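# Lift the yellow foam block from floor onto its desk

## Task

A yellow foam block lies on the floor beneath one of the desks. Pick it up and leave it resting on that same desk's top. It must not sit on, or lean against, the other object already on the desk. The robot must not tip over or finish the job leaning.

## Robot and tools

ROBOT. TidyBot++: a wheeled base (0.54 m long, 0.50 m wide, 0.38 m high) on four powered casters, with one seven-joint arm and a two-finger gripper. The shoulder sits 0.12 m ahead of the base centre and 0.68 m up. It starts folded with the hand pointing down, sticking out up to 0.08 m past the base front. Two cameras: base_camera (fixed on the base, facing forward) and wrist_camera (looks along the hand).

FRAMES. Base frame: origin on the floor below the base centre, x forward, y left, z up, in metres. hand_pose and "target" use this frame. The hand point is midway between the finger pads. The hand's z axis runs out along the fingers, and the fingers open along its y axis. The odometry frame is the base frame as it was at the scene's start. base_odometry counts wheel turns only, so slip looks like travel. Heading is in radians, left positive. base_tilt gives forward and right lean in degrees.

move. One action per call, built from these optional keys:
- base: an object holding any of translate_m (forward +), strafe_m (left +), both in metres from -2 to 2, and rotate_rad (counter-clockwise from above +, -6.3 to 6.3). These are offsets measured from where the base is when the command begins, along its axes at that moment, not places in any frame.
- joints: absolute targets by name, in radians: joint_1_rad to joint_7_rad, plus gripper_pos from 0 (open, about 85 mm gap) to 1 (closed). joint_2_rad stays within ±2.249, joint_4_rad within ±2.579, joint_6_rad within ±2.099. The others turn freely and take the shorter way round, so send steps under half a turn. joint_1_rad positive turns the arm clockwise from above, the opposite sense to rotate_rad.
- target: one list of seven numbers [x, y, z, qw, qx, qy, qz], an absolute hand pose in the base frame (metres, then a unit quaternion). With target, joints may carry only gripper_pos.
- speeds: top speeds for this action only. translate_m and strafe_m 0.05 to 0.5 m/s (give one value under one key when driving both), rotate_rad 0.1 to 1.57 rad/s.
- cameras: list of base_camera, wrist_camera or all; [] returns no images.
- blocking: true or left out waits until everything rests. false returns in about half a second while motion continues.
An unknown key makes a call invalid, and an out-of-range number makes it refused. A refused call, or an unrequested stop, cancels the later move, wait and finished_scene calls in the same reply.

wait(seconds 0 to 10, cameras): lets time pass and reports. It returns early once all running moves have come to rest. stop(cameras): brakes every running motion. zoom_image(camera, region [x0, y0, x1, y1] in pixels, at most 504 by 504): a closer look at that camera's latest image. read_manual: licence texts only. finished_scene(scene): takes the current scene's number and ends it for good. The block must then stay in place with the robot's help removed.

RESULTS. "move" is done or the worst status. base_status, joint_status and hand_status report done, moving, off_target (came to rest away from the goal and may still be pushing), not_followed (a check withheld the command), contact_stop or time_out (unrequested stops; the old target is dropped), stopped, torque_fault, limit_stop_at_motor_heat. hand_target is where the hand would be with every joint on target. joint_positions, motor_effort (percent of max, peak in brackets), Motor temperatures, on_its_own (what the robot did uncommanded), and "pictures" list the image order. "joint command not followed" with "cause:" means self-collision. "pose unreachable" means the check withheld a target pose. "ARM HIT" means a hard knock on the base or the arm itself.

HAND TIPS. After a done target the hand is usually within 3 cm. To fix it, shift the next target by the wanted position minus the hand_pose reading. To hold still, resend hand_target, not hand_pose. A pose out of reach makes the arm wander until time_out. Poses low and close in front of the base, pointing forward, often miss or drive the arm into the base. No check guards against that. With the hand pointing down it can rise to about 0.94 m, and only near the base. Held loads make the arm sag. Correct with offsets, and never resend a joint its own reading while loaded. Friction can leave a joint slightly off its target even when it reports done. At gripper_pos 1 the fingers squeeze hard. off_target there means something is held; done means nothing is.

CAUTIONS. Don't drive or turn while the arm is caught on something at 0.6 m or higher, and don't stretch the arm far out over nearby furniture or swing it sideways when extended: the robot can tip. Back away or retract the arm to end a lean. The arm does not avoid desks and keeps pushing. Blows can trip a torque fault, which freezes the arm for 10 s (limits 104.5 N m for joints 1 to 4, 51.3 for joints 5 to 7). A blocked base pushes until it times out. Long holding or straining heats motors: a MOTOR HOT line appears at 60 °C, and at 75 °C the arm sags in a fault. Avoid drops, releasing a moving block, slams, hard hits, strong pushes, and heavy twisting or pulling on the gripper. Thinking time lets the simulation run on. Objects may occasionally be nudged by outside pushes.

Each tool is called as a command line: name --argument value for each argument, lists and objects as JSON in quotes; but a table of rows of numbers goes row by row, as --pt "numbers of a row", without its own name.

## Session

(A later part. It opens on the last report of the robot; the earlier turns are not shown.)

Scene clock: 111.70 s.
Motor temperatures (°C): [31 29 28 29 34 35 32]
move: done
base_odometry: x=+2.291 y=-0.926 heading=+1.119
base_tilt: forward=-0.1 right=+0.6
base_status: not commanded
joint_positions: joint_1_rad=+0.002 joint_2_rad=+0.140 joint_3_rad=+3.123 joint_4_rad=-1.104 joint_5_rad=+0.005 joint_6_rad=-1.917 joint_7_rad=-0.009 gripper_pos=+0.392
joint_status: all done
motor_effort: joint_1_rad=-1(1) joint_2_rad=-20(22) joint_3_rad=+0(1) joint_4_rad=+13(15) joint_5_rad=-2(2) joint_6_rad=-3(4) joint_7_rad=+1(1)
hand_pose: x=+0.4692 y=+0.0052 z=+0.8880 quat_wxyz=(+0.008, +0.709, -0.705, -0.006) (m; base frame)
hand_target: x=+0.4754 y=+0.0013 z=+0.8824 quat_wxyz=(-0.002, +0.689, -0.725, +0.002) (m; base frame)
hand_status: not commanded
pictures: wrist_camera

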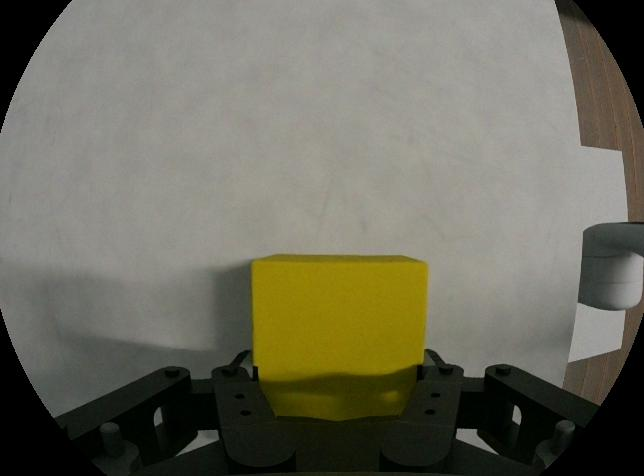

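move --joints '{"joint_4_rad": -1.112}' --cameras '[]'

move --joints '{"gripper_pos": 0.25}' --cameras '[]'

move --joints '{"gripper_pos": 0.0}' --cameras '["wrist_camera"]'

move --joints '{"joint_2_rad": 0.11, "joint_4_rad": -1.0, "joint_6_rad": -1.98}' --cameras '[]'

move --joints '{"joint_2_rad": 0.0, "joint_4_rad": -0.65}' --cameras '["wrist_camera"]'

move --base '{"translate_m": -0.3}' --speeds '{"translate_m": 0.3}'

Scene clock: 117.97 s.
Motor temperatures (°C): [31 29 28 29 34 35 32]
move: done
base_odometry: x=+2.291 y=-0.926 heading=+1.119
base_tilt: forward=-0.1 right=+0.6
base_status: not commanded
joint_positions: joint_1_rad=+0.002 joint_2_rad=+0.140 joint_3_rad=+3.123 joint_4_rad=-1.104 joint_5_rad=+0.005 joint_6_rad=-1.916 joint_7_rad=-0.009 gripper_pos=+0.392
joint_status: all done
motor_effort: joint_1_rad=-1(1) joint_2_rad=-21(21) joint_3_rad=+0(1) joint_4_rad=+15(16) joint_5_rad=-1(2) joint_6_rad=-1(3) joint_7_rad=+1(1)
hand_pose: x=+0.4694 y=+0.0052 z=+0.8883 quat_wxyz=(+0.007, +0.709, -0.705, -0.006) (m; base frame)
hand_target: x=+0.4803 y=+0.0013 z=+0.8894 quat_wxyz=(-0.011, +0.689, -0.724, +0.010) (m; base frame)
hand_status: not commanded
pictures: none
No camera images: "cameras" was empty.

Scene clock: 118.63 s.
Motor temperatures (°C): [31 29 28 29 34 35 32]
move: done
base_odometry: x=+2.291 y=-0.926 heading=+1.119
base_tilt: forward=-0.1 right=+0.6
base_status: not commanded
joint_positions: joint_1_rad=+0.002 joint_2_rad=+0.140 joint_3_rad=+3.123 joint_4_rad=-1.104 joint_5_rad=+0.005 joint_6_rad=-1.916 joint_7_rad=-0.009 gripper_pos=+0.250
joint_status: all done
motor_effort: joint_1_rad=+0(1) joint_2_rad=-22(22) joint_3_rad=+0(1) joint_4_rad=+16(17) joint_5_rad=-2(2) joint_6_rad=-1(2) joint_7_rad=+0(1)
hand_pose: x=+0.4693 y=+0.0052 z=+0.8881 quat_wxyz=(+0.007, +0.709, -0.705, -0.006) (m; base frame)
hand_target: x=+0.4803 y=+0.0013 z=+0.8894 quat_wxyz=(-0.011, +0.689, -0.724, +0.010) (m; base frame)
hand_status: not commanded
pictures: none
No camera images: "cameras" was empty.

Scene clock: 119.30 s.
Motor temperatures (°C): [31 29 28 29 34 35 32]
move: done
base_odometry: x=+2.291 y=-0.926 heading=+1.119
base_tilt: forward=-0.1 right=+0.6
base_status: not commanded
joint_positions: joint_1_rad=+0.002 joint_2_rad=+0.140 joint_3_rad=+3.123 joint_4_rad=-1.104 joint_5_rad=+0.005 joint_6_rad=-1.916 joint_7_rad=-0.009 gripper_pos=+0.000
joint_status: all done
motor_effort: joint_1_rad=+0(1) joint_2_rad=-22(22) joint_3_rad=+1(1) joint_4_rad=+16(16) joint_5_rad=-1(2) joint_6_rad=-1(2) joint_7_rad=+1(1)
hand_pose: x=+0.4693 y=+0.0052 z=+0.8881 quat_wxyz=(+0.007, +0.709, -0.705, -0.006) (m; base frame)
hand_target: x=+0.4803 y=+0.0013 z=+0.8894 quat_wxyz=(-0.011, +0.689, -0.724, +0.010) (m; base frame)
hand_status: not commanded
pictures: wrist_camera

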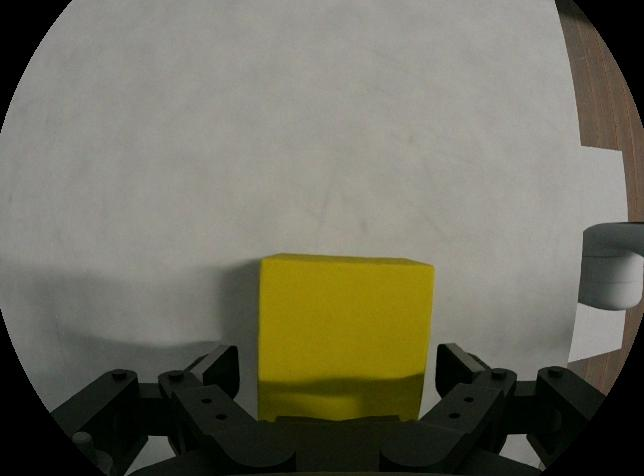

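Scene clock: 120.27 s.
Motor temperatures (°C): [31 29 28 29 34 35 32]
move: done
base_odometry: x=+2.291 y=-0.926 heading=+1.119
base_tilt: forward=-0.1 right=+0.6
base_status: not commanded
joint_positions: joint_1_rad=+0.002 joint_2_rad=+0.131 joint_3_rad=+3.123 joint_4_rad=-1.010 joint_5_rad=+0.005 joint_6_rad=-1.932 joint_7_rad=-0.009 gripper_pos=+0.000
joint_status: all done
motor_effort: joint_1_rad=+0(1) joint_2_rad=-22(23) joint_3_rad=+0(1) joint_4_rad=+16(18) joint_5_rad=-1(1) joint_6_rad=+0(2) joint_7_rad=+1(1)
hand_pose: x=+0.4805 y=+0.0053 z=+0.9195 quat_wxyz=(-0.024, +0.708, -0.705, +0.025) (m; base frame)
hand_target: x=+0.4628 y=+0.0013 z=+0.9289 quat_wxyz=(-0.019, +0.689, -0.724, +0.018) (m; base frame)
hand_status: not commanded
pictures: none
No camera images: "cameras" was empty.

Scene clock: 121.73 s.
Motor temperatures (°C): [31 29 28 29 34 35 32]
move: done
base_odometry: x=+2.291 y=-0.926 heading=+1.119
base_tilt: forward=-0.1 right=+0.6
base_status: not commanded
joint_positions: joint_1_rad=+0.002 joint_2_rad=+0.011 joint_3_rad=+3.123 joint_4_rad=-0.659 joint_5_rad=+0.005 joint_6_rad=-1.932 joint_7_rad=-0.009 gripper_pos=+0.000
joint_status: all done
motor_effort: joint_1_rad=+0(1) joint_2_rad=-15(24) joint_3_rad=+0(1) joint_4_rad=+14(17) joint_5_rad=-1(2) joint_6_rad=+4(5) joint_7_rad=+1(1)
hand_pose: x=+0.4782 y=+0.0058 z=+1.0820 quat_wxyz=(-0.190, +0.683, -0.680, +0.187) (m; base frame)
hand_target: x=+0.4617 y=+0.0013 z=+1.0814 quat_wxyz=(-0.183, +0.667, -0.701, +0.174) (m; base frame)
hand_status: not commanded
pictures: wrist_camera

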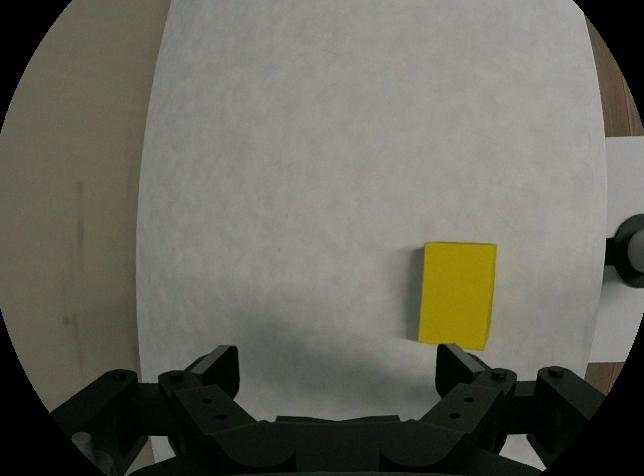

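Scene clock: 123.67 s.
Motor temperatures (°C): [31 29 28 29 34 35 32]
move: done
base_odometry: x=+2.160 y=-1.196 heading=+1.119
base_tilt: forward=-0.1 right=+0.6
base_status: done
joint_positions: joint_1_rad=+0.001 joint_2_rad=+0.004 joint_3_rad=+3.124 joint_4_rad=-0.659 joint_5_rad=+0.005 joint_6_rad=-1.932 joint_7_rad=-0.009 gripper_pos=+0.000
joint_status: not commanded
motor_effort: joint_1_rad=+0(3) joint_2_rad=-14(20) joint_3_rad=+1(3) joint_4_rad=+14(15) joint_5_rad=-1(2) joint_6_rad=+4(5) joint_7_rad=+1(1)
hand_pose: x=+0.4756 y=+0.0057 z=+1.0844 quat_wxyz=(-0.192, +0.682, -0.680, +0.190) (m; base frame)
hand_target: x=+0.4617 y=+0.0013 z=+1.0814 quat_wxyz=(-0.183, +0.667, -0.701, +0.174) (m; base frame)
hand_status: not commanded
pictures: base_camera, wrist_camera

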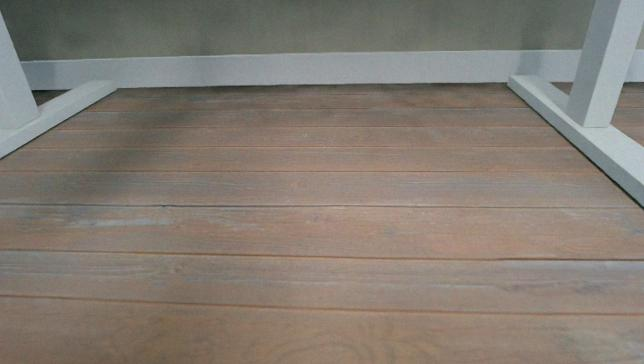

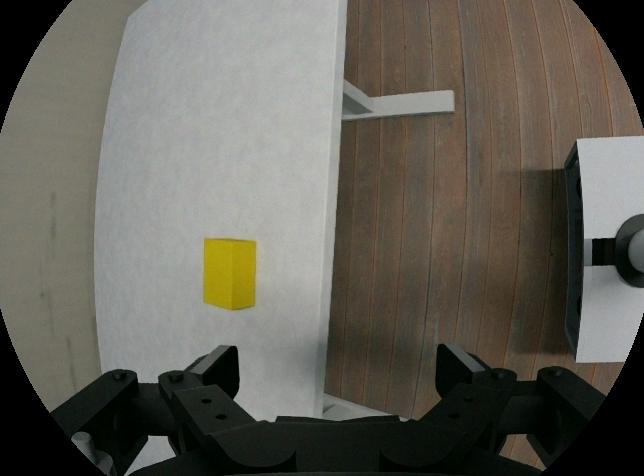

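finished_scene --scene 3

The scene is finished: the task was done.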